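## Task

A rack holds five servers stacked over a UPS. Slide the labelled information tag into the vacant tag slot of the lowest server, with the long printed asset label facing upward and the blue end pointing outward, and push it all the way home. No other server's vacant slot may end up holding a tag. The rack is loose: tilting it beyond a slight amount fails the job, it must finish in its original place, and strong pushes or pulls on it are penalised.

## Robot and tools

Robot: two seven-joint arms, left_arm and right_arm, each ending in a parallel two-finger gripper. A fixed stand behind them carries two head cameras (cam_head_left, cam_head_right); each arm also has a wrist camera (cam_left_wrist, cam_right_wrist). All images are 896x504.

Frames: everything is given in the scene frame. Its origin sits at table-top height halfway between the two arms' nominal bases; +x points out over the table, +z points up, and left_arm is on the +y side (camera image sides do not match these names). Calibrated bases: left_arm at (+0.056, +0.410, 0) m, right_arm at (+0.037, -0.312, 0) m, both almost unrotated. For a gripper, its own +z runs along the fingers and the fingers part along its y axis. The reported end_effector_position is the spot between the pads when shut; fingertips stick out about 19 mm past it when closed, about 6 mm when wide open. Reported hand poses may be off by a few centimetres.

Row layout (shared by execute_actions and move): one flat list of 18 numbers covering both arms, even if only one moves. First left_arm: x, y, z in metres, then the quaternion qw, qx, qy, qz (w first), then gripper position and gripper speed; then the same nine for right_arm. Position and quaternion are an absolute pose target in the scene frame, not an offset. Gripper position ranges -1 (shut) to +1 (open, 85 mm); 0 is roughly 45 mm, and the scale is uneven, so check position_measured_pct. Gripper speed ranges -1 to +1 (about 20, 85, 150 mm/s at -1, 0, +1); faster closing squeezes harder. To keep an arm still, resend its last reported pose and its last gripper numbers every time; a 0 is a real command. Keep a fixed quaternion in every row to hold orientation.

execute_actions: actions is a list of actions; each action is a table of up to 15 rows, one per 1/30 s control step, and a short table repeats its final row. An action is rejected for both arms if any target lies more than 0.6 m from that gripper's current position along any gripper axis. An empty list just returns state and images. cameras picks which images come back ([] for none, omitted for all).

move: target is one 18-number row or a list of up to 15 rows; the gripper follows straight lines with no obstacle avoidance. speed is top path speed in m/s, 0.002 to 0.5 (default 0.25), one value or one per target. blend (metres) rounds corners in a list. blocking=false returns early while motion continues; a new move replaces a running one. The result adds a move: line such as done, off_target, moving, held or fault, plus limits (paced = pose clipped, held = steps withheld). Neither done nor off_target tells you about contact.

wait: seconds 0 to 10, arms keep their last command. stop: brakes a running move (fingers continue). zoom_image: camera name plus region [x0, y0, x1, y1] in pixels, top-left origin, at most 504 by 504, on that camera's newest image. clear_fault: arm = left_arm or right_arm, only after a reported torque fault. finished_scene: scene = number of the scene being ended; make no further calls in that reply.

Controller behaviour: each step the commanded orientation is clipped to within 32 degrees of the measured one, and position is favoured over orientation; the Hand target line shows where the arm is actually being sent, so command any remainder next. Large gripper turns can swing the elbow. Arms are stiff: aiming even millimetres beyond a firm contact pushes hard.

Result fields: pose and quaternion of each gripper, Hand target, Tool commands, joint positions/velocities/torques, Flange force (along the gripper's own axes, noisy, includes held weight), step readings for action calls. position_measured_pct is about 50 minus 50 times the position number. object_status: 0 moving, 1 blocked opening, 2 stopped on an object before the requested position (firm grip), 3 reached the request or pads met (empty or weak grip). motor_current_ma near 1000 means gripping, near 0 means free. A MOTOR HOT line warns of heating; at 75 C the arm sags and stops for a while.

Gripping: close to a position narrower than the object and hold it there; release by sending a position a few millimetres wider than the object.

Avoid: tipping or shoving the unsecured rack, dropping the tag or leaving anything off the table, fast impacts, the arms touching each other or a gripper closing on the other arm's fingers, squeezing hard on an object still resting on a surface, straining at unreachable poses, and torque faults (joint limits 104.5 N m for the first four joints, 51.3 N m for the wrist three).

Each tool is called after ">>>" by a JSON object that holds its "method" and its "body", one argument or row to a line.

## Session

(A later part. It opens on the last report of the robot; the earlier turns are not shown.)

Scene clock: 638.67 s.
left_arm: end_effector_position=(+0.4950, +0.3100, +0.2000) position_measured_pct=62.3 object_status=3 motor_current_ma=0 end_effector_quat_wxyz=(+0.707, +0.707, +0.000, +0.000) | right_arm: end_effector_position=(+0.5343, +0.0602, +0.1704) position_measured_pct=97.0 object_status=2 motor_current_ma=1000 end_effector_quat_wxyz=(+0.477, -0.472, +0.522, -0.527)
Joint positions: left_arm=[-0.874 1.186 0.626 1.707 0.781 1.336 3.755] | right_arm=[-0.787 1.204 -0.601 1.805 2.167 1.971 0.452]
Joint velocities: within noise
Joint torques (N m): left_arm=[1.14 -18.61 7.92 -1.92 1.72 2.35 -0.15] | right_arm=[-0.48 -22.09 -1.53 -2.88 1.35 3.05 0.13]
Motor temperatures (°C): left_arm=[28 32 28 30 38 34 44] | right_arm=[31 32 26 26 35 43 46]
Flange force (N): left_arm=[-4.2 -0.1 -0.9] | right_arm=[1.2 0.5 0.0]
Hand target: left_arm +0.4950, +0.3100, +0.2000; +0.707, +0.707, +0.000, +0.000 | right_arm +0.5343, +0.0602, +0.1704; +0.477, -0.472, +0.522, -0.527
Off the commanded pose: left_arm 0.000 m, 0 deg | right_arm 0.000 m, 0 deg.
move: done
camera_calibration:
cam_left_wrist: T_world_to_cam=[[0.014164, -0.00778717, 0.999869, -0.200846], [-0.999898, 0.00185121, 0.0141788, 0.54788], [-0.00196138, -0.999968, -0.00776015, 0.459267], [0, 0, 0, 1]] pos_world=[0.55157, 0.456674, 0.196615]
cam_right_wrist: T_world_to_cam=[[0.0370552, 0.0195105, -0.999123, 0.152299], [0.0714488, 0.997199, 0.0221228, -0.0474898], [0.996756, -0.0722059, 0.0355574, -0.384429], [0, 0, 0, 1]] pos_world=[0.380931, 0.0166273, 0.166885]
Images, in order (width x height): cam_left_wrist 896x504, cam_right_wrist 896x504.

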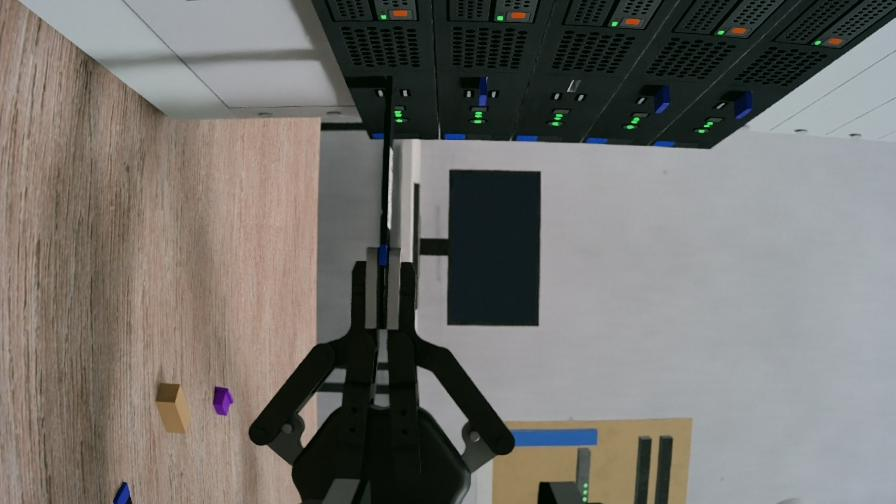

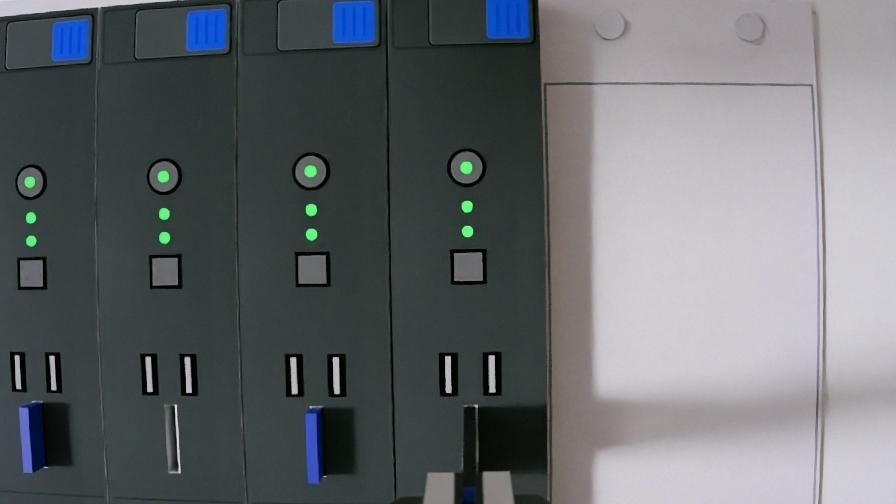

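>>> {"method": "move", "body": {
  "target": [0.495,0.31,0.20,0.7071,0.7071,0,0,-0.25,-1,0.5358,0.06006,0.1704,-0.4768,0.4722,-0.5217,0.5267,-0.95,-1],
  "speed": 0.006
}}

Scene clock: 663.00 s.
left_arm: end_effector_position=(+0.4950, +0.3100, +0.2000) position_measured_pct=62.3 object_status=3 motor_current_ma=0 end_effector_quat_wxyz=(+0.707, +0.707, +0.000, +0.000) | right_arm: end_effector_position=(+0.5358, +0.0601, +0.1704) position_measured_pct=97.0 object_status=2 motor_current_ma=1000 end_effector_quat_wxyz=(+0.477, -0.472, +0.522, -0.527)
Joint positions: left_arm=[-0.874 1.186 0.626 1.707 0.781 1.336 3.755] | right_arm=[-0.785 1.204 -0.6 1.803 2.169 1.968 0.454]
Joint velocities: within noise
Joint torques (N m): left_arm=[1.11 -18.64 7.94 -1.88 1.69 2.35 -0.17] | right_arm=[-0.42 -22.14 -1.45 -2.82 1.42 3.02 0.14]
Motor temperatures (°C): left_arm=[28 32 28 30 38 34 44] | right_arm=[31 32 26 26 35 43 46]
Flange force (N): left_arm=[-4.0 -0.2 -0.9] | right_arm=[0.8 0.6 -0.2]
Hand target: left_arm +0.4950, +0.3100, +0.2000; +0.707, +0.707, +0.000, +0.000 | right_arm +0.5358, +0.0601, +0.1704; +0.477, -0.472, +0.522, -0.527
Off the commanded pose: left_arm 0.000 m, 0 deg | right_arm 0.000 m, 0 deg.
move: done
camera_calibration:
cam_left_wrist: T_world_to_cam=[[0.014164, -0.00778717, 0.999869, -0.200846], [-0.999898, 0.00185121, 0.0141788, 0.54788], [-0.00196138, -0.999968, -0.00776015, 0.459267], [0, 0, 0, 1]] pos_world=[0.55157, 0.456674, 0.196615]
cam_right_wrist: T_world_to_cam=[[0.0370555, 0.0195141, -0.999123, 0.152345], [0.0714487, 0.997199, 0.0221264, -0.0475], [0.996756, -0.0722059, 0.0355575, -0.385935], [0, 0, 0, 1]] pos_world=[0.382431, 0.0165273, 0.166985]

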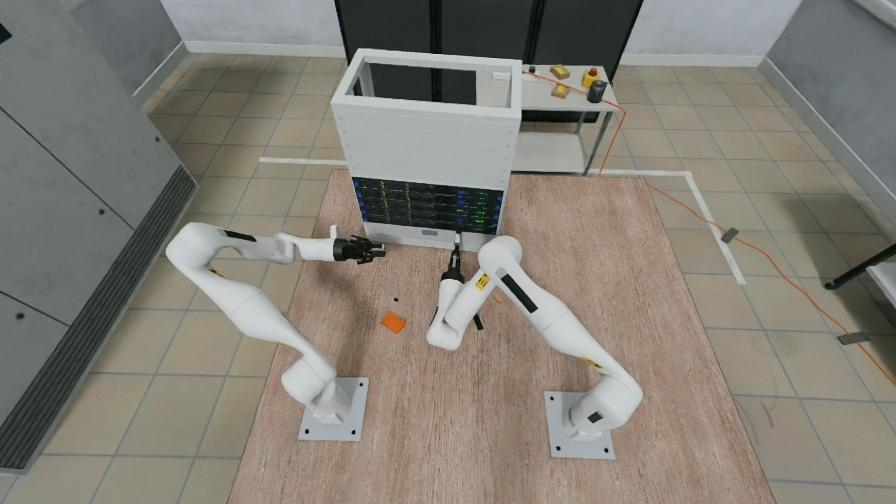

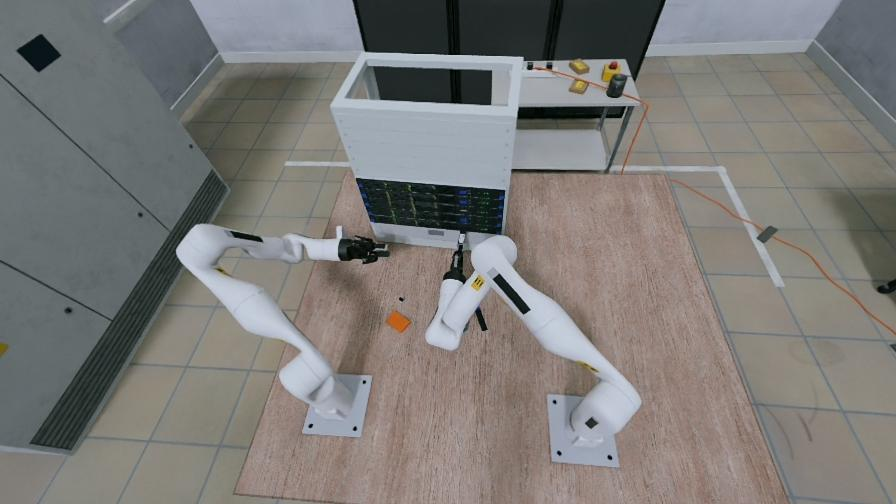

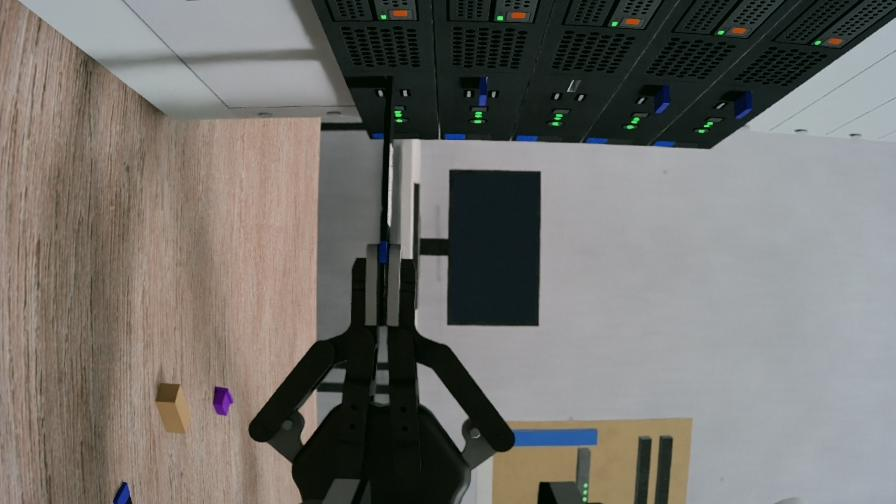

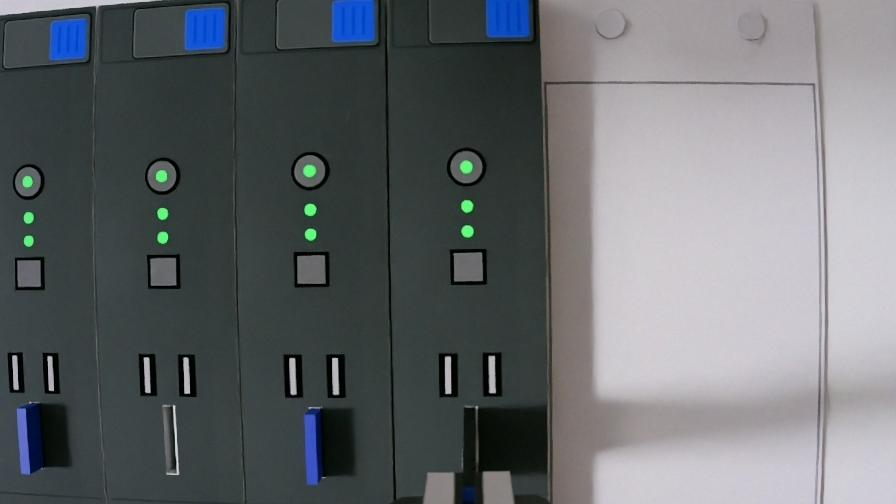

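>>> {"method": "move", "body": {
  "target": [0.495,0.31,0.20,0.7071,0.7071,0,0,-0.25,-1,0.5373,0.05993,0.1704,-0.4768,0.4722,-0.5217,0.5267,-0.95,-1],
  "speed": 0.006,
  "cameras": []
}}

>>> {"method": "move", "body": {
  "target": [0.495,0.31,0.20,0.7071,0.7071,0,0,-0.25,-1,0.5388,0.05979,0.1704,-0.4768,0.4722,-0.5217,0.5267,-0.95,-1],
  "speed": 0.006,
  "cameras": ["cam_left_wrist","cam_right_wrist"]
}}

>>> {"method": "zoom_image", "body": {
  "camera": "cam_right_wrist",
  "region": [430, 380, 510, 462]
}}

>>> {"method": "zoom_image", "body": {
  "camera": "cam_left_wrist",
  "region": [355, 60, 425, 130]
}}

Scene clock: 674.43 s.
left_arm: end_effector_position=(+0.4950, +0.3100, +0.2000) position_measured_pct=62.3 object_status=3 motor_current_ma=0 end_effector_quat_wxyz=(+0.707, +0.707, +0.000, +0.000) | right_arm: end_effector_position=(+0.5373, +0.0599, +0.1704) position_measured_pct=97.0 object_status=2 motor_current_ma=1000 end_effector_quat_wxyz=(+0.477, -0.472, +0.522, -0.527)
Joint positions: left_arm=[-0.874 1.186 0.626 1.707 0.781 1.336 3.755] | right_arm=[-0.783 1.204 -0.598 1.801 2.172 1.965 0.456]
Joint velocities: within noise
Joint torques (N m): left_arm=[1.12 -18.65 7.93 -1.9 1.69 2.37 -0.18] | right_arm=[-0.4 -22.16 -1.47 -2.83 1.41 3.03 0.09]
Motor temperatures (°C): left_arm=[28 32 28 30 38 34 44] | right_arm=[31 32 26 26 35 43 46]
Flange force (N): left_arm=[-4.0 -0.2 -0.8] | right_arm=[0.7 0.6 -0.1]
Hand target: left_arm +0.4950, +0.3100, +0.2000; +0.707, +0.707, +0.000, +0.000 | right_arm +0.5373, +0.0599, +0.1704; +0.477, -0.472, +0.522, -0.527
Off the commanded pose: left_arm 0.000 m, 0 deg | right_arm 0.000 m, 0 deg.
move: done
No camera images: "cameras" was empty.

Scene clock: 675.13 s.
left_arm: end_effector_position=(+0.4950, +0.3100, +0.2000) position_measured_pct=62.3 object_status=3 motor_current_ma=0 end_effector_quat_wxyz=(+0.707, +0.707, +0.000, +0.000) | right_arm: end_effector_position=(+0.5388, +0.0598, +0.1704) position_measured_pct=97.0 object_status=2 motor_current_ma=1000 end_effector_quat_wxyz=(+0.477, -0.472, +0.522, -0.527)
Joint positions: left_arm=[-0.874 1.186 0.626 1.707 0.781 1.336 3.755] | right_arm=[-0.781 1.203 -0.597 1.8 2.174 1.961 0.457]
Joint velocities: within noise
Joint torques (N m): left_arm=[1.1 -18.57 7.96 -1.9 1.7 2.33 -0.16] | right_arm=[-0.42 -22.19 -1.45 -2.89 1.4 2.99 0.11]
Motor temperatures (°C): left_arm=[28 32 28 30 38 34 44] | right_arm=[31 32 26 26 35 43 46]
Flange force (N): left_arm=[-4.1 -0.1 -0.9] | right_arm=[0.9 0.6 -0.2]
Hand target: left_arm +0.4950, +0.3100, +0.2000; +0.707, +0.707, +0.000, +0.000 | right_arm +0.5388, +0.0598, +0.1704; +0.477, -0.472, +0.522, -0.527
Off the commanded pose: left_arm 0.000 m, 0 deg | right_arm 0.000 m, 0 deg.
move: done
camera_calibration:
cam_left_wrist: T_world_to_cam=[[0.014164, -0.00778717, 0.999869, -0.200846], [-0.999898, 0.00185121, 0.0141788, 0.54788], [-0.00196138, -0.999968, -0.00776015, 0.459267], [0, 0, 0, 1]] pos_world=[0.55157, 0.456674, 0.196615]
cam_right_wrist: T_world_to_cam=[[0.0370636, 0.0196137, -0.99912, 0.152135], [0.0714451, 0.997197, 0.0222262, -0.0474284], [0.996756, -0.072206, 0.0355584, -0.388943], [0, 0, 0, 1]] pos_world=[0.385431, 0.0162274, 0.166885]
Images, in order (width x height): cam_left_wrist 896x504, cam_right_wrist 896x504.

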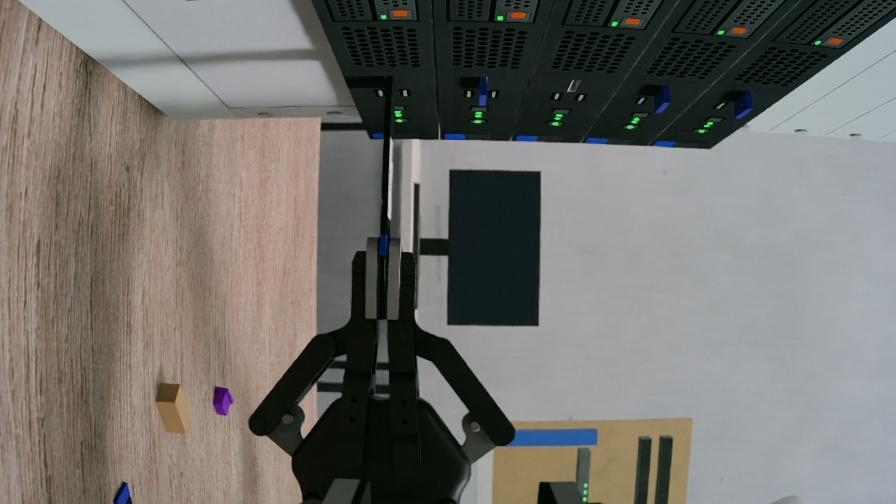

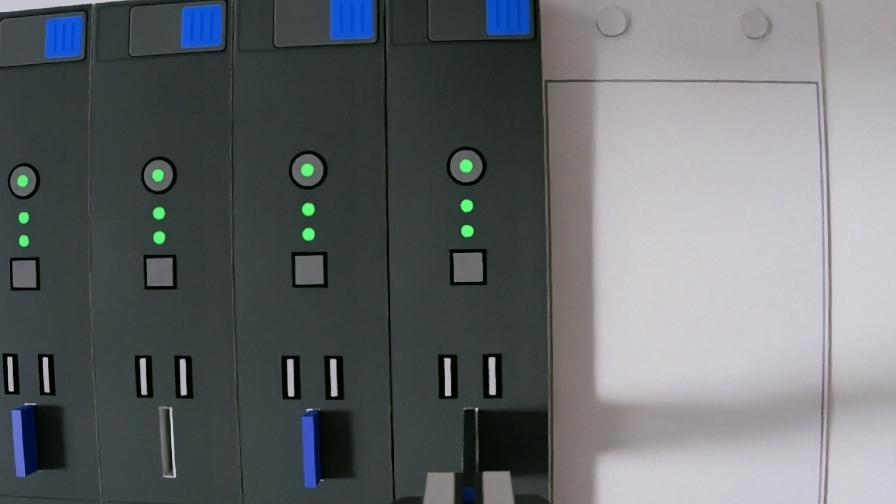

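Scaled by 6.146 from the camera's 896x504 image, which has a finer 1280x720 frame.

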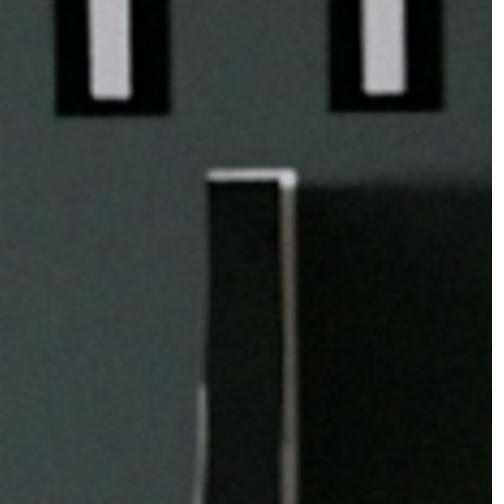

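Scaled by 7.200 from the camera's 896x504 image, which has a finer 1280x720 frame.

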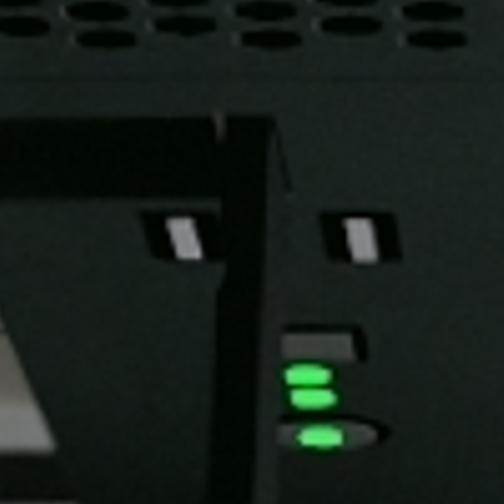

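>>> {"method": "move", "body": {
  "target": [0.495,0.31,0.20,0.7071,0.7071,0,0,-0.25,-1,0.5418,0.05952,0.1704,-0.4768,0.4722,-0.5217,0.5267,-0.95,-1],
  "speed": 0.006,
  "cameras": []
}}

>>> {"method": "move", "body": {
  "target": [0.495,0.31,0.20,0.7071,0.7071,0,0,-0.25,-1,0.5448,0.05925,0.1704,-0.4768,0.4722,-0.5217,0.5267,-0.95,-1],
  "speed": 0.006,
  "cameras": ["cam_left_wrist","cam_right_wrist"]
}}

>>> {"method": "zoom_image", "body": {
  "camera": "cam_right_wrist",
  "region": [430, 380, 510, 462]
}}

>>> {"method": "zoom_image", "body": {
  "camera": "cam_left_wrist",
  "region": [355, 60, 425, 130]
}}

Scene clock: 684.70 s.
left_arm: end_effector_position=(+0.4950, +0.3100, +0.2000) position_measured_pct=62.3 object_status=3 motor_current_ma=0 end_effector_quat_wxyz=(+0.707, +0.707, +0.000, +0.000) | right_arm: end_effector_position=(+0.5418, +0.0595, +0.1704) position_measured_pct=97.0 object_status=2 motor_current_ma=1000 end_effector_quat_wxyz=(+0.477, -0.472, +0.522, -0.527)
Joint positions: left_arm=[-0.874 1.186 0.626 1.707 0.781 1.336 3.755] | right_arm=[-0.777 1.203 -0.594 1.796 2.179 1.955 0.46]
Joint velocities: within noise
Joint torques (N m): left_arm=[1.09 -18.64 7.96 -1.94 1.69 2.36 -0.17] | right_arm=[-0.44 -22.24 -1.42 -2.91 1.49 3.02 0.11]
Motor temperatures (°C): left_arm=[28 32 28 30 38 34 44] | right_arm=[31 32 26 26 35 43 46]
Flange force (N): left_arm=[-4.2 -0.2 -0.8] | right_arm=[0.8 0.5 -0.2]
Hand target: left_arm +0.4950, +0.3100, +0.2000; +0.707, +0.707, +0.000, +0.000 | right_arm +0.5418, +0.0595, +0.1704; +0.477, -0.472, +0.522, -0.527
Off the commanded pose: left_arm 0.000 m, 0 deg | right_arm 0.000 m, 0 deg.
move: done
No camera images: "cameras" was empty.

Scene clock: 685.43 s.
left_arm: end_effector_position=(+0.4950, +0.3100, +0.2000) position_measured_pct=62.3 object_status=3 motor_current_ma=0 end_effector_quat_wxyz=(+0.707, +0.707, +0.000, +0.000) | right_arm: end_effector_position=(+0.5448, +0.0592, +0.1704) position_measured_pct=97.0 object_status=2 motor_current_ma=1000 end_effector_quat_wxyz=(+0.477, -0.472, +0.522, -0.527)
Joint positions: left_arm=[-0.874 1.186 0.626 1.707 0.781 1.336 3.755] | right_arm=[-0.773 1.202 -0.591 1.792 2.184 1.948 0.464]
Joint velocities: within noise
Joint torques (N m): left_arm=[1.09 -18.62 7.95 -1.9 1.7 2.32 -0.19] | right_arm=[-0.46 -22.28 -1.42 -3.03 1.46 2.95 0.1]
Motor temperatures (°C): left_arm=[28 32 28 30 38 34 44] | right_arm=[31 32 26 26 35 43 46]
Flange force (N): left_arm=[-4.0 -0.1 -0.9] | right_arm=[1.1 0.5 -0.3]
Hand target: left_arm +0.4950, +0.3100, +0.2000; +0.707, +0.707, +0.000, +0.000 | right_arm +0.5448, +0.0592, +0.1704; +0.477, -0.472, +0.522, -0.527
Off the commanded pose: left_arm 0.000 m, 0 deg | right_arm 0.000 m, 0 deg.
move: done
camera_calibration:
cam_left_wrist: T_world_to_cam=[[0.014164, -0.00778717, 0.999869, -0.200846], [-0.999898, 0.00185121, 0.0141788, 0.54788], [-0.00196138, -0.999968, -0.00776015, 0.459267], [0, 0, 0, 1]] pos_world=[0.55157, 0.456674, 0.196615]
cam_right_wrist: T_world_to_cam=[[0.0371631, 0.0196055, -0.999117, 0.151982], [0.0714429, 0.997197, 0.0222252, -0.0473596], [0.996752, -0.0722058, 0.0356583, -0.394979], [0, 0, 0, 1]] pos_world=[0.391432, 0.0157274, 0.166985]
Images, in order (width x height): cam_left_wrist 896x504, cam_right_wrist 896x504.

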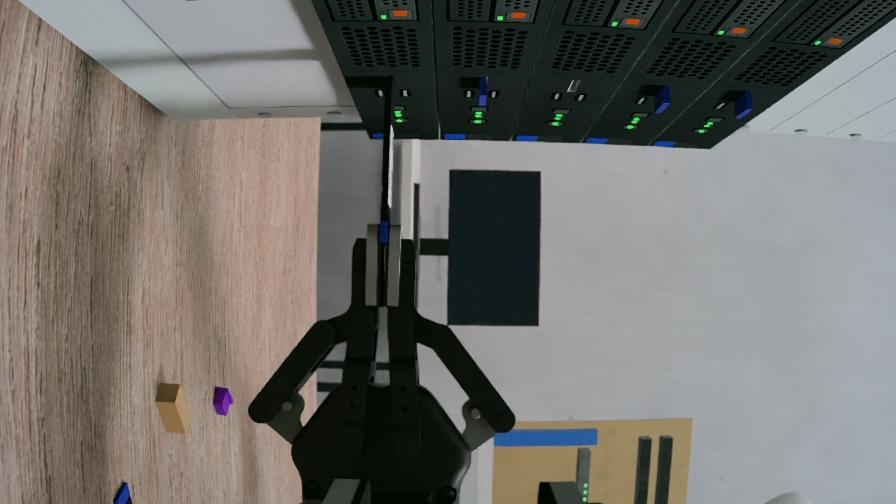

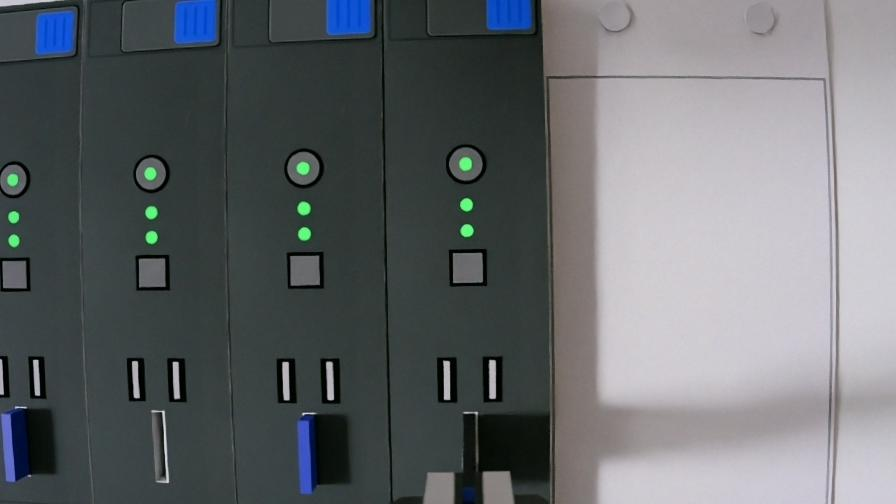

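Scaled by 6.146 from the camera's 896x504 image, which has a finer 1280x720 frame.

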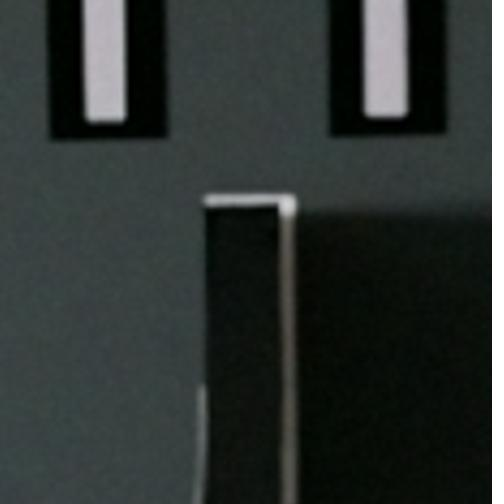

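Scaled by 7.200 from the camera's 896x504 image, which has a finer 1280x720 frame.

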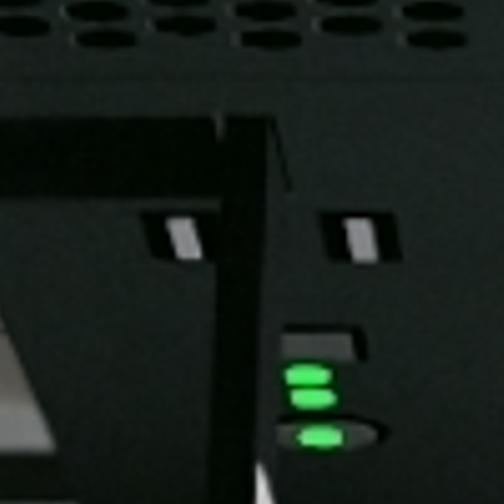

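>>> {"method": "move", "body": {
  "target": [0.495,0.31,0.20,0.7071,0.7071,0,0,-0.25,-1,0.5508,0.0587,0.1704,-0.4768,0.4722,-0.5217,0.5267,-0.95,-1],
  "speed": 0.01,
  "cameras": []
}}

>>> {"method": "move", "body": {
  "target": [0.495,0.31,0.20,0.7071,0.7071,0,0,-0.25,-1,0.5568,0.05815,0.1704,-0.4768,0.4722,-0.5217,0.5267,-0.95,-1],
  "speed": 0.01,
  "cameras": []
}}

Scene clock: 694.00 s.
left_arm: end_effector_position=(+0.4950, +0.3100, +0.2000) position_measured_pct=62.3 object_status=3 motor_current_ma=0 end_effector_quat_wxyz=(+0.707, +0.707, +0.000, +0.000) | right_arm: end_effector_position=(+0.5508, +0.0587, +0.1704) position_measured_pct=97.0 object_status=2 motor_current_ma=1000 end_effector_quat_wxyz=(+0.477, -0.472, +0.522, -0.527)
Joint positions: left_arm=[-0.874 1.186 0.626 1.707 0.781 1.336 3.755] | right_arm=[-0.765 1.201 -0.585 1.785 2.193 1.935 0.47]
Joint velocities: within noise
Joint torques (N m): left_arm=[1.08 -18.58 7.98 -1.91 1.71 2.34 -0.16] | right_arm=[0.31 -22.44 -0.97 -3.29 1.45 2.98 0.13]
Motor temperatures (°C): left_arm=[28 32 28 30 38 34 44] | right_arm=[31 32 26 26 35 43 46]
Flange force (N): left_arm=[-4.1 -0.1 -0.9] | right_arm=[0.7 0.5 -1.9]
Hand target: left_arm +0.4950, +0.3100, +0.2000; +0.707, +0.707, +0.000, +0.000 | right_arm +0.5508, +0.0587, +0.1704; +0.477, -0.472, +0.522, -0.527
Off the commanded pose: left_arm 0.000 m, 0 deg | right_arm 0.000 m, 0 deg.
move: done
No camera images: "cameras" was empty.

Scene clock: 694.83 s.
left_arm: end_effector_position=(+0.4950, +0.3100, +0.2000) position_measured_pct=62.3 object_status=3 motor_current_ma=0 end_effector_quat_wxyz=(+0.707, +0.707, +0.000, +0.000) | right_arm: end_effector_position=(+0.5568, +0.0581, +0.1704) position_measured_pct=97.0 object_status=2 motor_current_ma=1000 end_effector_quat_wxyz=(+0.477, -0.472, +0.522, -0.527)
Joint positions: left_arm=[-0.874 1.186 0.626 1.707 0.781 1.336 3.755] | right_arm=[-0.757 1.2 -0.579 1.777 2.203 1.922 0.476]
Joint velocities: within noise
Joint torques (N m): left_arm=[1.08 -18.64 7.9 -1.91 1.7 2.34 -0.18] | right_arm=[0.07 -22.34 -1.1 -3.31 1.51 2.77 0.16]
Motor temperatures (°C): left_arm=[28 32 28 30 38 34 44] | right_arm=[31 32 26 26 35 43 46]
Flange force (N): left_arm=[-4.0 -0.2 -0.8] | right_arm=[1.1 0.2 -1.8]
Hand target: left_arm +0.4950, +0.3100, +0.2000; +0.707, +0.707, +0.000, +0.000 | right_arm +0.5568, +0.0581, +0.1704; +0.477, -0.472, +0.522, -0.527
Off the commanded pose: left_arm 0.000 m, 0 deg | right_arm 0.000 m, 0 deg.
move: done
No camera images: "cameras" was empty.

>>> {"method": "move", "body": {
  "target": [0.495,0.31,0.20,0.7071,0.7071,0,0,-0.25,-1,0.5638,0.05751,0.1704,-0.4768,0.4722,-0.5217,0.5267,-0.95,-1],
  "speed": 0.01,
  "cameras": []
}}

>>> {"method": "move", "body": {
  "target": [0.495,0.31,0.20,0.7071,0.7071,0,0,-0.25,-1,0.5708,0.05687,0.1704,-0.4768,0.4722,-0.5217,0.5267,-0.95,-1],
  "speed": 0.01,
  "cameras": ["cam_left_wrist","cam_right_wrist"]
}}

Scene clock: 702.10 s.
left_arm: end_effector_position=(+0.4950, +0.3100, +0.2000) position_measured_pct=62.3 object_status=3 motor_current_ma=0 end_effector_quat_wxyz=(+0.707, +0.707, +0.000, +0.000) | right_arm: end_effector_position=(+0.5638, +0.0575, +0.1704) position_measured_pct=97.0 object_status=2 motor_current_ma=1000 end_effector_quat_wxyz=(+0.477, -0.472, +0.522, -0.527)
Joint positions: left_arm=[-0.874 1.186 0.626 1.707 0.781 1.336 3.755] | right_arm=[-0.748 1.199 -0.572 1.767 2.213 1.906 0.483]
Joint velocities: within noise
Joint torques (N m): left_arm=[1.1 -18.56 7.96 -1.94 1.71 2.33 -0.14] | right_arm=[-0.52 -22.36 -1.36 -3.26 1.62 2.71 0.14]
Motor temperatures (°C): left_arm=[28 32 28 30 38 34 44] | right_arm=[31 33 26 26 35 43 46]
Flange force (N): left_arm=[-4.3 -0.1 -0.8] | right_arm=[1.3 0.1 -0.7]
Hand target: left_arm +0.4950, +0.3100, +0.2000; +0.707, +0.707, +0.000, +0.000 | right_arm +0.5638, +0.0575, +0.1704; +0.477, -0.472, +0.522, -0.527
Off the commanded pose: left_arm 0.000 m, 0 deg | right_arm 0.000 m, 0 deg.
move: done
No camera images: "cameras" was empty.

Scene clock: 703.03 s.
left_arm: end_effector_position=(+0.4950, +0.3100, +0.2000) position_measured_pct=62.3 object_status=3 motor_current_ma=0 end_effector_quat_wxyz=(+0.707, +0.707, +0.000, +0.000) | right_arm: end_effector_position=(+0.5708, +0.0569, +0.1704) position_measured_pct=97.0 object_status=2 motor_current_ma=1000 end_effector_quat_wxyz=(+0.477, -0.472, +0.522, -0.527)
Joint positions: left_arm=[-0.874 1.186 0.626 1.707 0.781 1.336 3.755] | right_arm=[-0.74 1.199 -0.566 1.758 2.224 1.891 0.49]
Joint velocities: within noise
Joint torques (N m): left_arm=[1.07 -18.65 7.91 -1.94 1.7 2.34 -0.2] | right_arm=[-0.4 -22.97 -1.22 -4.77 2.92 1.69 0.17]
Motor temperatures (°C): left_arm=[28 32 28 30 38 34 44] | right_arm=[31 33 26 26 35 43 46]
Flange force (N): left_arm=[-4.1 -0.2 -0.8] | right_arm=[6.3 -0.5 -7.2]
Hand target: left_arm +0.4950, +0.3100, +0.2000; +0.707, +0.707, +0.000, +0.000 | right_arm +0.5708, +0.0569, +0.1704; +0.477, -0.472, +0.522, -0.527
Off the commanded pose: left_arm 0.000 m, 0 deg | right_arm 0.000 m, 0 deg.
move: done
camera_calibration:
cam_left_wrist: T_world_to_cam=[[0.014164, -0.00778717, 0.999869, -0.200846], [-0.999898, 0.00185121, 0.0141788, 0.54788], [-0.00196138, -0.999968, -0.00776015, 0.459267], [0, 0, 0, 1]] pos_world=[0.55157, 0.456674, 0.196615]
cam_right_wrist: T_world_to_cam=[[0.0370552, 0.0195105, -0.999123, 0.151011], [0.0714488, 0.997199, 0.0221228, -0.0468069], [0.996756, -0.0722059, 0.0355574, -0.421049], [0, 0, 0, 1]] pos_world=[0.417431, 0.0133273, 0.166885]
Images, in order (width x height): cam_left_wrist 896x504, cam_right_wrist 896x504.

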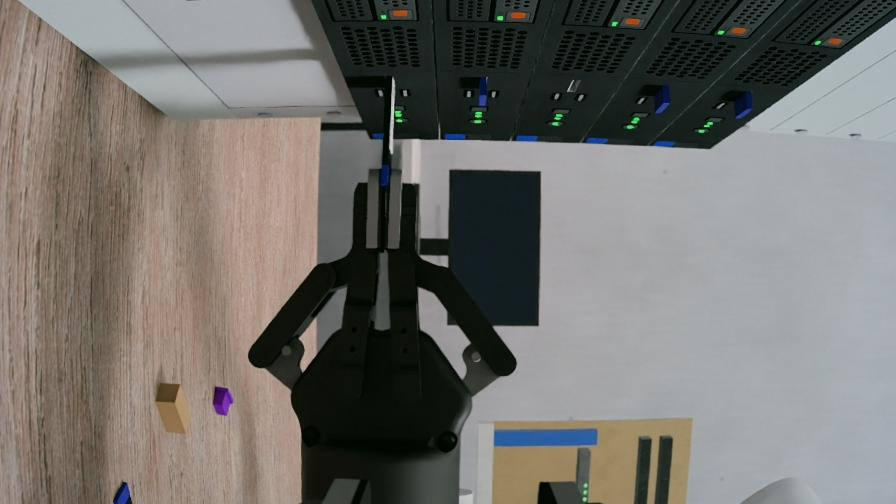

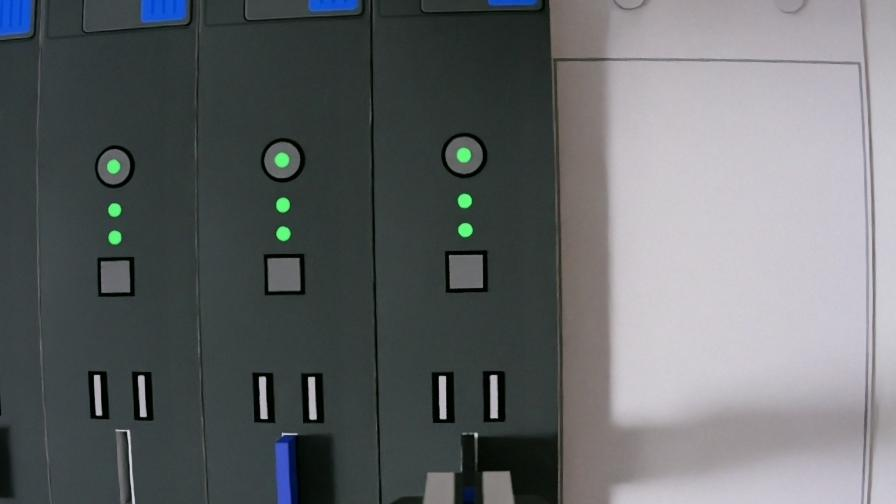

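>>> {"method": "move", "body": {
  "target": [0.495,0.31,0.20,0.7071,0.7071,0,0,-0.25,-1,0.5700,0.0565,0.1704,-0.4768,0.4722,-0.5217,0.5267,-0.95,-1],
  "speed": 0.01,
  "cameras": []
}}

>>> {"method": "zoom_image", "body": {
  "camera": "cam_right_wrist",
  "region": [420, 420, 520, 504]
}}

Scene clock: 711.60 s.
left_arm: end_effector_position=(+0.4950, +0.3100, +0.2000) position_measured_pct=62.3 object_status=3 motor_current_ma=0 end_effector_quat_wxyz=(+0.707, +0.707, +0.000, +0.000) | right_arm: end_effector_position=(+0.5700, +0.0565, +0.1704) position_measured_pct=97.0 object_status=2 motor_current_ma=1000 end_effector_quat_wxyz=(+0.477, -0.472, +0.522, -0.527)
Joint positions: left_arm=[-0.874 1.186 0.626 1.707 0.781 1.336 3.755] | right_arm=[-0.74 1.199 -0.566 1.76 2.223 1.893 0.489]
Joint velocities: within noise
Joint torques (N m): left_arm=[1.11 -18.58 7.96 -1.92 1.73 2.34 -0.19] | right_arm=[-0.91 -22.02 -1.63 -2.87 1.29 2.8 0.15]
Motor temperatures (°C): left_arm=[28 32 28 30 38 34 44] | right_arm=[31 33 26 26 35 43 46]
Flange force (N): left_arm=[-4.1 -0.1 -0.9] | right_arm=[0.4 -0.2 1.5]
Hand target: left_arm +0.4950, +0.3100, +0.2000; +0.707, +0.707, +0.000, +0.000 | right_arm +0.5700, +0.0565, +0.1704; +0.477, -0.472, +0.522, -0.527
Off the commanded pose: left_arm 0.000 m, 0 deg | right_arm 0.000 m, 0 deg.
move: done
No camera images: "cameras" was empty.

Scaled by 5.040 from the camera's 896x504 image, which has a finer 1280x720 frame.

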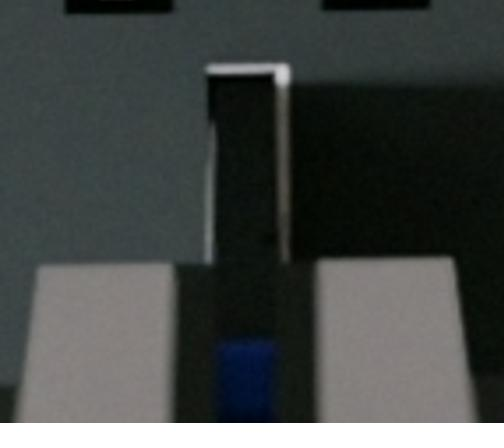

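>>> {"method": "move", "body": {
  "target": [0.495,0.31,0.20,0.7071,0.7071,0,0,-0.25,-1,0.5730,0.0563,0.1704,-0.4768,0.4722,-0.5217,0.5267,-0.95,-1],
  "speed": 0.01,
  "cameras": []
}}

>>> {"method": "move", "body": {
  "target": [0.495,0.31,0.20,0.7071,0.7071,0,0,-0.25,-1,0.5760,0.056,0.1704,-0.4768,0.4722,-0.5217,0.5267,-0.95,-1],
  "speed": 0.01,
  "cameras": []
}}

Scene clock: 719.23 s.
left_arm: end_effector_position=(+0.4950, +0.3100, +0.2000) position_measured_pct=62.3 object_status=3 motor_current_ma=0 end_effector_quat_wxyz=(+0.707, +0.707, +0.000, +0.000) | right_arm: end_effector_position=(+0.5730, +0.0563, +0.1704) position_measured_pct=97.0 object_status=2 motor_current_ma=1000 end_effector_quat_wxyz=(+0.477, -0.472, +0.522, -0.527)
Joint positions: left_arm=[-0.874 1.186 0.626 1.707 0.781 1.336 3.755] | right_arm=[-0.736 1.198 -0.564 1.756 2.227 1.886 0.492]
Joint velocities: within noise
Joint torques (N m): left_arm=[1.11 -18.61 7.94 -1.91 1.7 2.36 -0.18] | right_arm=[0.22 -22.6 -0.97 -3.81 1.73 2.57 0.12]
Motor temperatures (°C): left_arm=[28 32 28 30 38 34 44] | right_arm=[31 33 26 26 35 43 46]
Flange force (N): left_arm=[-4.1 -0.1 -0.8] | right_arm=[1.7 -0.1 -3.0]
Hand target: left_arm +0.4950, +0.3100, +0.2000; +0.707, +0.707, +0.000, +0.000 | right_arm +0.5730, +0.0563, +0.1704; +0.477, -0.472, +0.522, -0.527
Off the commanded pose: left_arm 0.000 m, 0 deg | right_arm 0.000 m, 0 deg.
move: done
No camera images: "cameras" was empty.

Scene clock: 719.93 s.
left_arm: end_effector_position=(+0.4950, +0.3100, +0.2000) position_measured_pct=62.3 object_status=3 motor_current_ma=0 end_effector_quat_wxyz=(+0.707, +0.707, +0.000, +0.000) | right_arm: end_effector_position=(+0.5760, +0.0560, +0.1704) position_measured_pct=97.0 object_status=2 motor_current_ma=1000 end_effector_quat_wxyz=(+0.477, -0.472, +0.522, -0.527)
Joint positions: left_arm=[-0.874 1.186 0.626 1.707 0.781 1.336 3.755] | right_arm=[-0.733 1.198 -0.561 1.751 2.232 1.879 0.495]
Joint velocities: within noise
Joint torques (N m): left_arm=[1.12 -18.6 7.94 -1.94 1.71 2.34 -0.18] | right_arm=[-0.02 -22.67 -1.1 -4.12 2.04 2.27 0.11]
Motor temperatures (°C): left_arm=[28 32 28 30 38 34 44] | right_arm=[31 33 26 26 35 43 46]
Flange force (N): left_arm=[-4.2 -0.1 -0.9] | right_arm=[3.0 -0.4 -4.0]
Hand target: left_arm +0.4950, +0.3100, +0.2000; +0.707, +0.707, +0.000, +0.000 | right_arm +0.5760, +0.0560, +0.1704; +0.477, -0.472, +0.522, -0.527
Off the commanded pose: left_arm 0.000 m, 0 deg | right_arm 0.000 m, 0 deg.
move: done
No camera images: "cameras" was empty.

>>> {"method": "move", "body": {
  "target": [0.495,0.31,0.20,0.7071,0.7071,0,0,-0.25,-1,0.5800,0.0555,0.1704,-0.4768,0.4722,-0.5217,0.5267,-0.95,-1],
  "speed": 0.01,
  "cameras": []
}}

>>> {"method": "move", "body": {
  "target": [0.495,0.31,0.20,0.7071,0.7071,0,0,-0.25,-1,0.5840,0.0551,0.1704,-0.4768,0.4722,-0.5217,0.5267,-0.95,-1],
  "speed": 0.01,
  "cameras": []
}}

Scene clock: 737.53 s.
left_arm: end_effector_position=(+0.4950, +0.3100, +0.2000) position_measured_pct=62.3 object_status=3 motor_current_ma=0 end_effector_quat_wxyz=(+0.707, +0.707, +0.000, +0.000) | right_arm: end_effector_position=(+0.5800, +0.0555, +0.1704) position_measured_pct=97.0 object_status=2 motor_current_ma=1000 end_effector_quat_wxyz=(+0.477, -0.472, +0.522, -0.527)
Joint positions: left_arm=[-0.874 1.186 0.626 1.707 0.781 1.336 3.755] | right_arm=[-0.728 1.198 -0.557 1.746 2.238 1.871 0.499]
Joint velocities: within noise
Joint torques (N m): left_arm=[1.08 -18.6 7.93 -1.91 1.7 2.34 -0.19] | right_arm=[0.06 -22.61 -1.08 -4.07 1.95 2.26 0.13]
Motor temperatures (°C): left_arm=[28 32 28 30 38 34 44] | right_arm=[31 33 26 26 35 43 46]
Flange force (N): left_arm=[-4.0 -0.1 -0.8] | right_arm=[2.7 -0.4 -3.8]
Hand target: left_arm +0.4950, +0.3100, +0.2000; +0.707, +0.707, +0.000, +0.000 | right_arm +0.5800, +0.0555, +0.1704; +0.477, -0.472, +0.522, -0.527
Off the commanded pose: left_arm 0.000 m, 0 deg | right_arm 0.000 m, 0 deg.
move: done
No camera images: "cameras" was empty.

Scene clock: 738.23 s.
left_arm: end_effector_position=(+0.4950, +0.3100, +0.2000) position_measured_pct=62.3 object_status=3 motor_current_ma=0 end_effector_quat_wxyz=(+0.707, +0.707, +0.000, +0.000) | right_arm: end_effector_position=(+0.5840, +0.0551, +0.1704) position_measured_pct=97.0 object_status=2 motor_current_ma=1000 end_effector_quat_wxyz=(+0.477, -0.472, +0.522, -0.527)
Joint positions: left_arm=[-0.874 1.186 0.626 1.707 0.781 1.336 3.755] | right_arm=[-0.723 1.198 -0.554 1.74 2.243 1.862 0.503]
Joint velocities: within noise
Joint torques (N m): left_arm=[1.15 -18.61 7.9 -1.91 1.71 2.33 -0.16] | right_arm=[-0.14 -22.35 -1.14 -4.24 2.14 1.93 0.12]
Motor temperatures (°C): left_arm=[28 32 28 30 38 34 44] | right_arm=[31 33 26 26 35 43 46]
Flange force (N): left_arm=[-4.2 -0.1 -0.9] | right_arm=[3.7 -1.3 -4.6]
Hand target: left_arm +0.4950, +0.3100, +0.2000; +0.707, +0.707, +0.000, +0.000 | right_arm +0.5840, +0.0551, +0.1704; +0.477, -0.472, +0.522, -0.527
Off the commanded pose: left_arm 0.000 m, 0 deg | right_arm 0.000 m, 0 deg.
move: done
No camera images: "cameras" was empty.

>>> {"method": "move", "body": {
  "target": [0.495,0.31,0.20,0.7071,0.7071,0,0,-0.25,-1,0.5880,0.0545,0.1706,-0.4768,0.4722,-0.5217,0.5267,-0.95,-1],
  "speed": 0.01,
  "cameras": []
}}

>>> {"method": "move", "body": {
  "target": [0.495,0.31,0.20,0.7071,0.7071,0,0,-0.25,-1,0.5920,0.0541,0.1706,-0.4768,0.4722,-0.5217,0.5267,-0.95,-1],
  "speed": 0.01,
  "cameras": ["cam_left_wrist","cam_right_wrist","cam_head_left"]
}}

Scene clock: 744.20 s.
left_arm: end_effector_position=(+0.4950, +0.3100, +0.2000) position_measured_pct=62.3 object_status=3 motor_current_ma=0 end_effector_quat_wxyz=(+0.707, +0.707, +0.000, +0.000) | right_arm: end_effector_position=(+0.5880, +0.0545, +0.1706) position_measured_pct=97.0 object_status=2 motor_current_ma=1000 end_effector_quat_wxyz=(+0.477, -0.472, +0.522, -0.527)
Joint positions: left_arm=[-0.874 1.186 0.626 1.707 0.781 1.336 3.755] | right_arm=[-0.718 1.197 -0.55 1.735 2.249 1.853 0.507]
Joint velocities: within noise
Joint torques (N m): left_arm=[1.1 -18.6 7.98 -1.87 1.68 2.33 -0.16] | right_arm=[0.42 -22.44 -0.88 -3.91 1.59 2.44 0.16]
Motor temperatures (°C): left_arm=[28 32 28 30 38 34 44] | right_arm=[31 33 26 26 36 43 46]
Flange force (N): left_arm=[-3.9 -0.2 -0.9] | right_arm=[1.4 -0.6 -3.0]
Hand target: left_arm +0.4950, +0.3100, +0.2000; +0.707, +0.707, +0.000, +0.000 | right_arm +0.5880, +0.0545, +0.1706; +0.477, -0.472, +0.522, -0.527
Off the commanded pose: left_arm 0.000 m, 0 deg | right_arm 0.000 m, 0 deg.
move: done
No camera images: "cameras" was empty.

Scene clock: 744.90 s.
left_arm: end_effector_position=(+0.4950, +0.3100, +0.2000) position_measured_pct=62.3 object_status=3 motor_current_ma=0 end_effector_quat_wxyz=(+0.707, +0.707, +0.000, +0.000) | right_arm: end_effector_position=(+0.5920, +0.0541, +0.1706) position_measured_pct=97.0 object_status=2 motor_current_ma=1000 end_effector_quat_wxyz=(+0.477, -0.472, +0.522, -0.527)
Joint positions: left_arm=[-0.874 1.186 0.626 1.707 0.781 1.336 3.755] | right_arm=[-0.713 1.197 -0.547 1.728 2.255 1.844 0.511]
Joint velocities: within noise
Joint torques (N m): left_arm=[1.08 -18.63 7.89 -1.91 1.68 2.35 -0.17] | right_arm=[0.31 -22.42 -0.97 -4.03 1.65 2.31 0.18]
Motor temperatures (°C): left_arm=[28 32 28 30 38 34 44] | right_arm=[31 33 26 26 36 43 46]
Flange force (N): left_arm=[-4.0 -0.1 -0.8] | right_arm=[1.9 -0.8 -3.2]
Hand target: left_arm +0.4950, +0.3100, +0.2000; +0.707, +0.707, +0.000, +0.000 | right_arm +0.5920, +0.0541, +0.1706; +0.477, -0.472, +0.522, -0.527
Off the commanded pose: left_arm 0.000 m, 0 deg | right_arm 0.000 m, 0 deg.
move: done
camera_calibration:
cam_left_wrist: T_world_to_cam=[[0.014164, -0.00778717, 0.999869, -0.200846], [-0.999898, 0.00185121, 0.0141788, 0.54788], [-0.00196138, -0.999968, -0.00776015, 0.459267], [0, 0, 0, 1]] pos_world=[0.55157, 0.456674, 0.196615]
cam_right_wrist: T_world_to_cam=[[0.0370555, 0.0195141, -0.999123, 0.15048], [0.0714487, 0.997199, 0.0221264, -0.0455345], [0.996756, -0.0722059, 0.0355575, -0.442389], [0, 0, 0, 1]] pos_world=[0.438631, 0.0105273, 0.167085]
Images, in order (width x height): cam_head_left 896x504, cam_left_wrist 896x504, cam_right_wrist 896x504.

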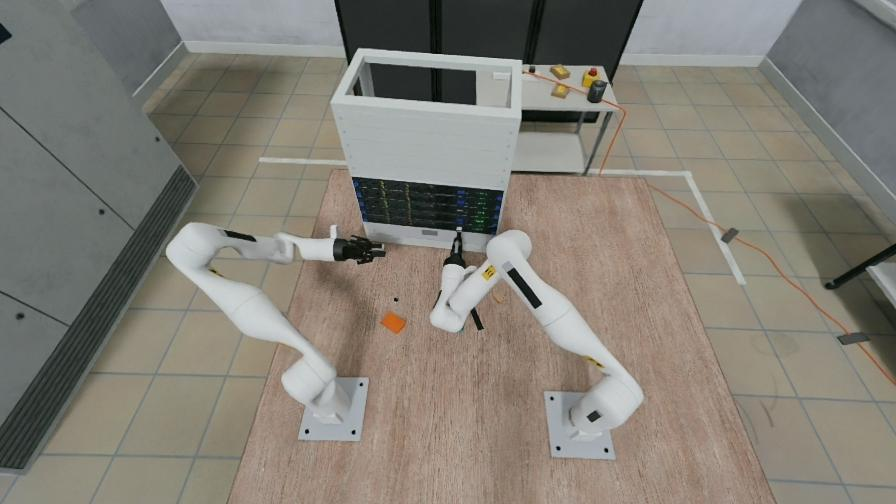

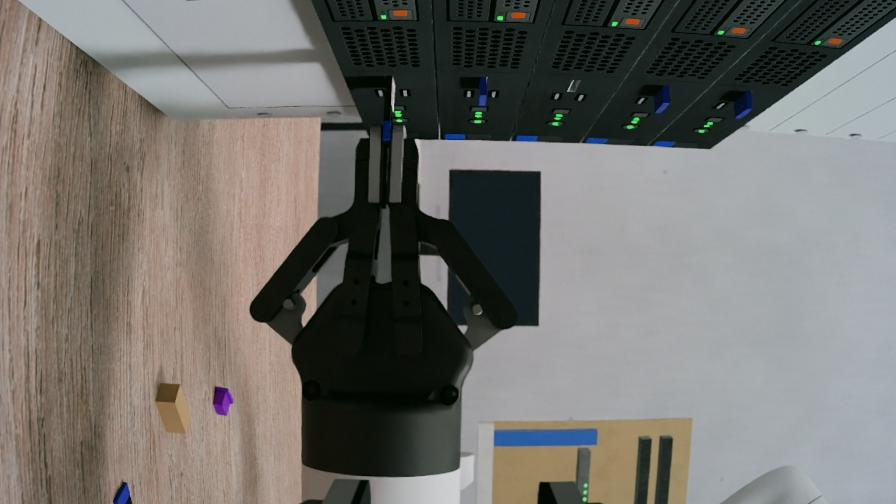

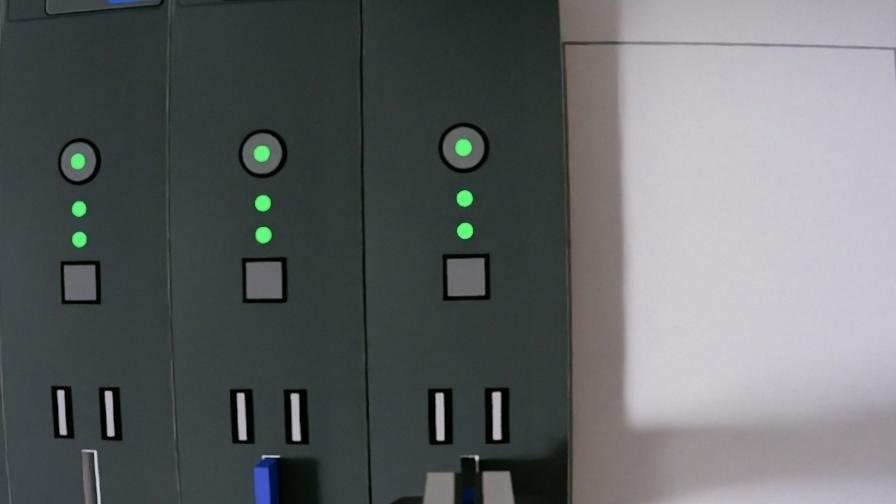

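>>> {"method": "move", "body": {
  "target": [0.495,0.31,0.20,0.7071,0.7071,0,0,-0.25,-1,0.5960,0.0536,0.1707,-0.4768,0.4722,-0.5217,0.5267,-0.95,-1],
  "speed": 0.01,
  "cameras": []
}}

>>> {"method": "move", "body": {
  "target": [0.495,0.31,0.20,0.7071,0.7071,0,0,-0.25,-1,0.6000,0.0532,0.1707,-0.4768,0.4722,-0.5217,0.5267,-0.95,-1],
  "speed": 0.01,
  "cameras": []
}}

Scene clock: 751.83 s.
left_arm: end_effector_position=(+0.4950, +0.3100, +0.2000) position_measured_pct=62.3 object_status=3 motor_current_ma=0 end_effector_quat_wxyz=(+0.707, +0.707, +0.000, +0.000) | right_arm: end_effector_position=(+0.5960, +0.0536, +0.1707) position_measured_pct=97.0 object_status=2 motor_current_ma=1000 end_effector_quat_wxyz=(+0.477, -0.472, +0.522, -0.527)
Joint positions: left_arm=[-0.874 1.186 0.626 1.707 0.781 1.336 3.755] | right_arm=[-0.708 1.197 -0.543 1.723 2.26 1.835 0.514]
Joint velocities: within noise
Joint torques (N m): left_arm=[1.1 -18.61 7.93 -1.91 1.7 2.34 -0.16] | right_arm=[0.62 -22.42 -0.83 -3.93 1.37 2.53 0.12]
Motor temperatures (°C): left_arm=[28 32 28 30 38 34 44] | right_arm=[31 33 26 26 35 43 46]
Flange force (N): left_arm=[-4.1 -0.1 -0.9] | right_arm=[0.7 -0.8 -2.5]
Hand target: left_arm +0.4950, +0.3100, +0.2000; +0.707, +0.707, +0.000, +0.000 | right_arm +0.5960, +0.0536, +0.1707; +0.477, -0.472, +0.522, -0.527
Off the commanded pose: left_arm 0.000 m, 0 deg | right_arm 0.000 m, 0 deg.
move: done
No camera images: "cameras" was empty.

Scene clock: 752.53 s.
left_arm: end_effector_position=(+0.4950, +0.3100, +0.2000) position_measured_pct=62.3 object_status=3 motor_current_ma=0 end_effector_quat_wxyz=(+0.707, +0.707, +0.000, +0.000) | right_arm: end_effector_position=(+0.6000, +0.0532, +0.1707) position_measured_pct=97.0 object_status=2 motor_current_ma=1000 end_effector_quat_wxyz=(+0.477, -0.472, +0.522, -0.527)
Joint positions: left_arm=[-0.874 1.186 0.626 1.707 0.781 1.336 3.755] | right_arm=[-0.703 1.197 -0.54 1.716 2.266 1.826 0.518]
Joint velocities: within noise
Joint torques (N m): left_arm=[1.09 -18.62 7.94 -1.93 1.69 2.33 -0.15] | right_arm=[0.53 -22.3 -0.86 -3.84 1.34 2.5 0.13]
Motor temperatures (°C): left_arm=[28 32 28 30 38 34 44] | right_arm=[31 33 26 26 35 43 46]
Flange force (N): left_arm=[-4.2 -0.2 -0.8] | right_arm=[0.5 -1.0 -2.1]
Hand target: left_arm +0.4950, +0.3100, +0.2000; +0.707, +0.707, +0.000, +0.000 | right_arm +0.6000, +0.0532, +0.1707; +0.477, -0.472, +0.522, -0.527
Off the commanded pose: left_arm 0.000 m, 0 deg | right_arm 0.000 m, 0 deg.
move: done
No camera images: "cameras" was empty.


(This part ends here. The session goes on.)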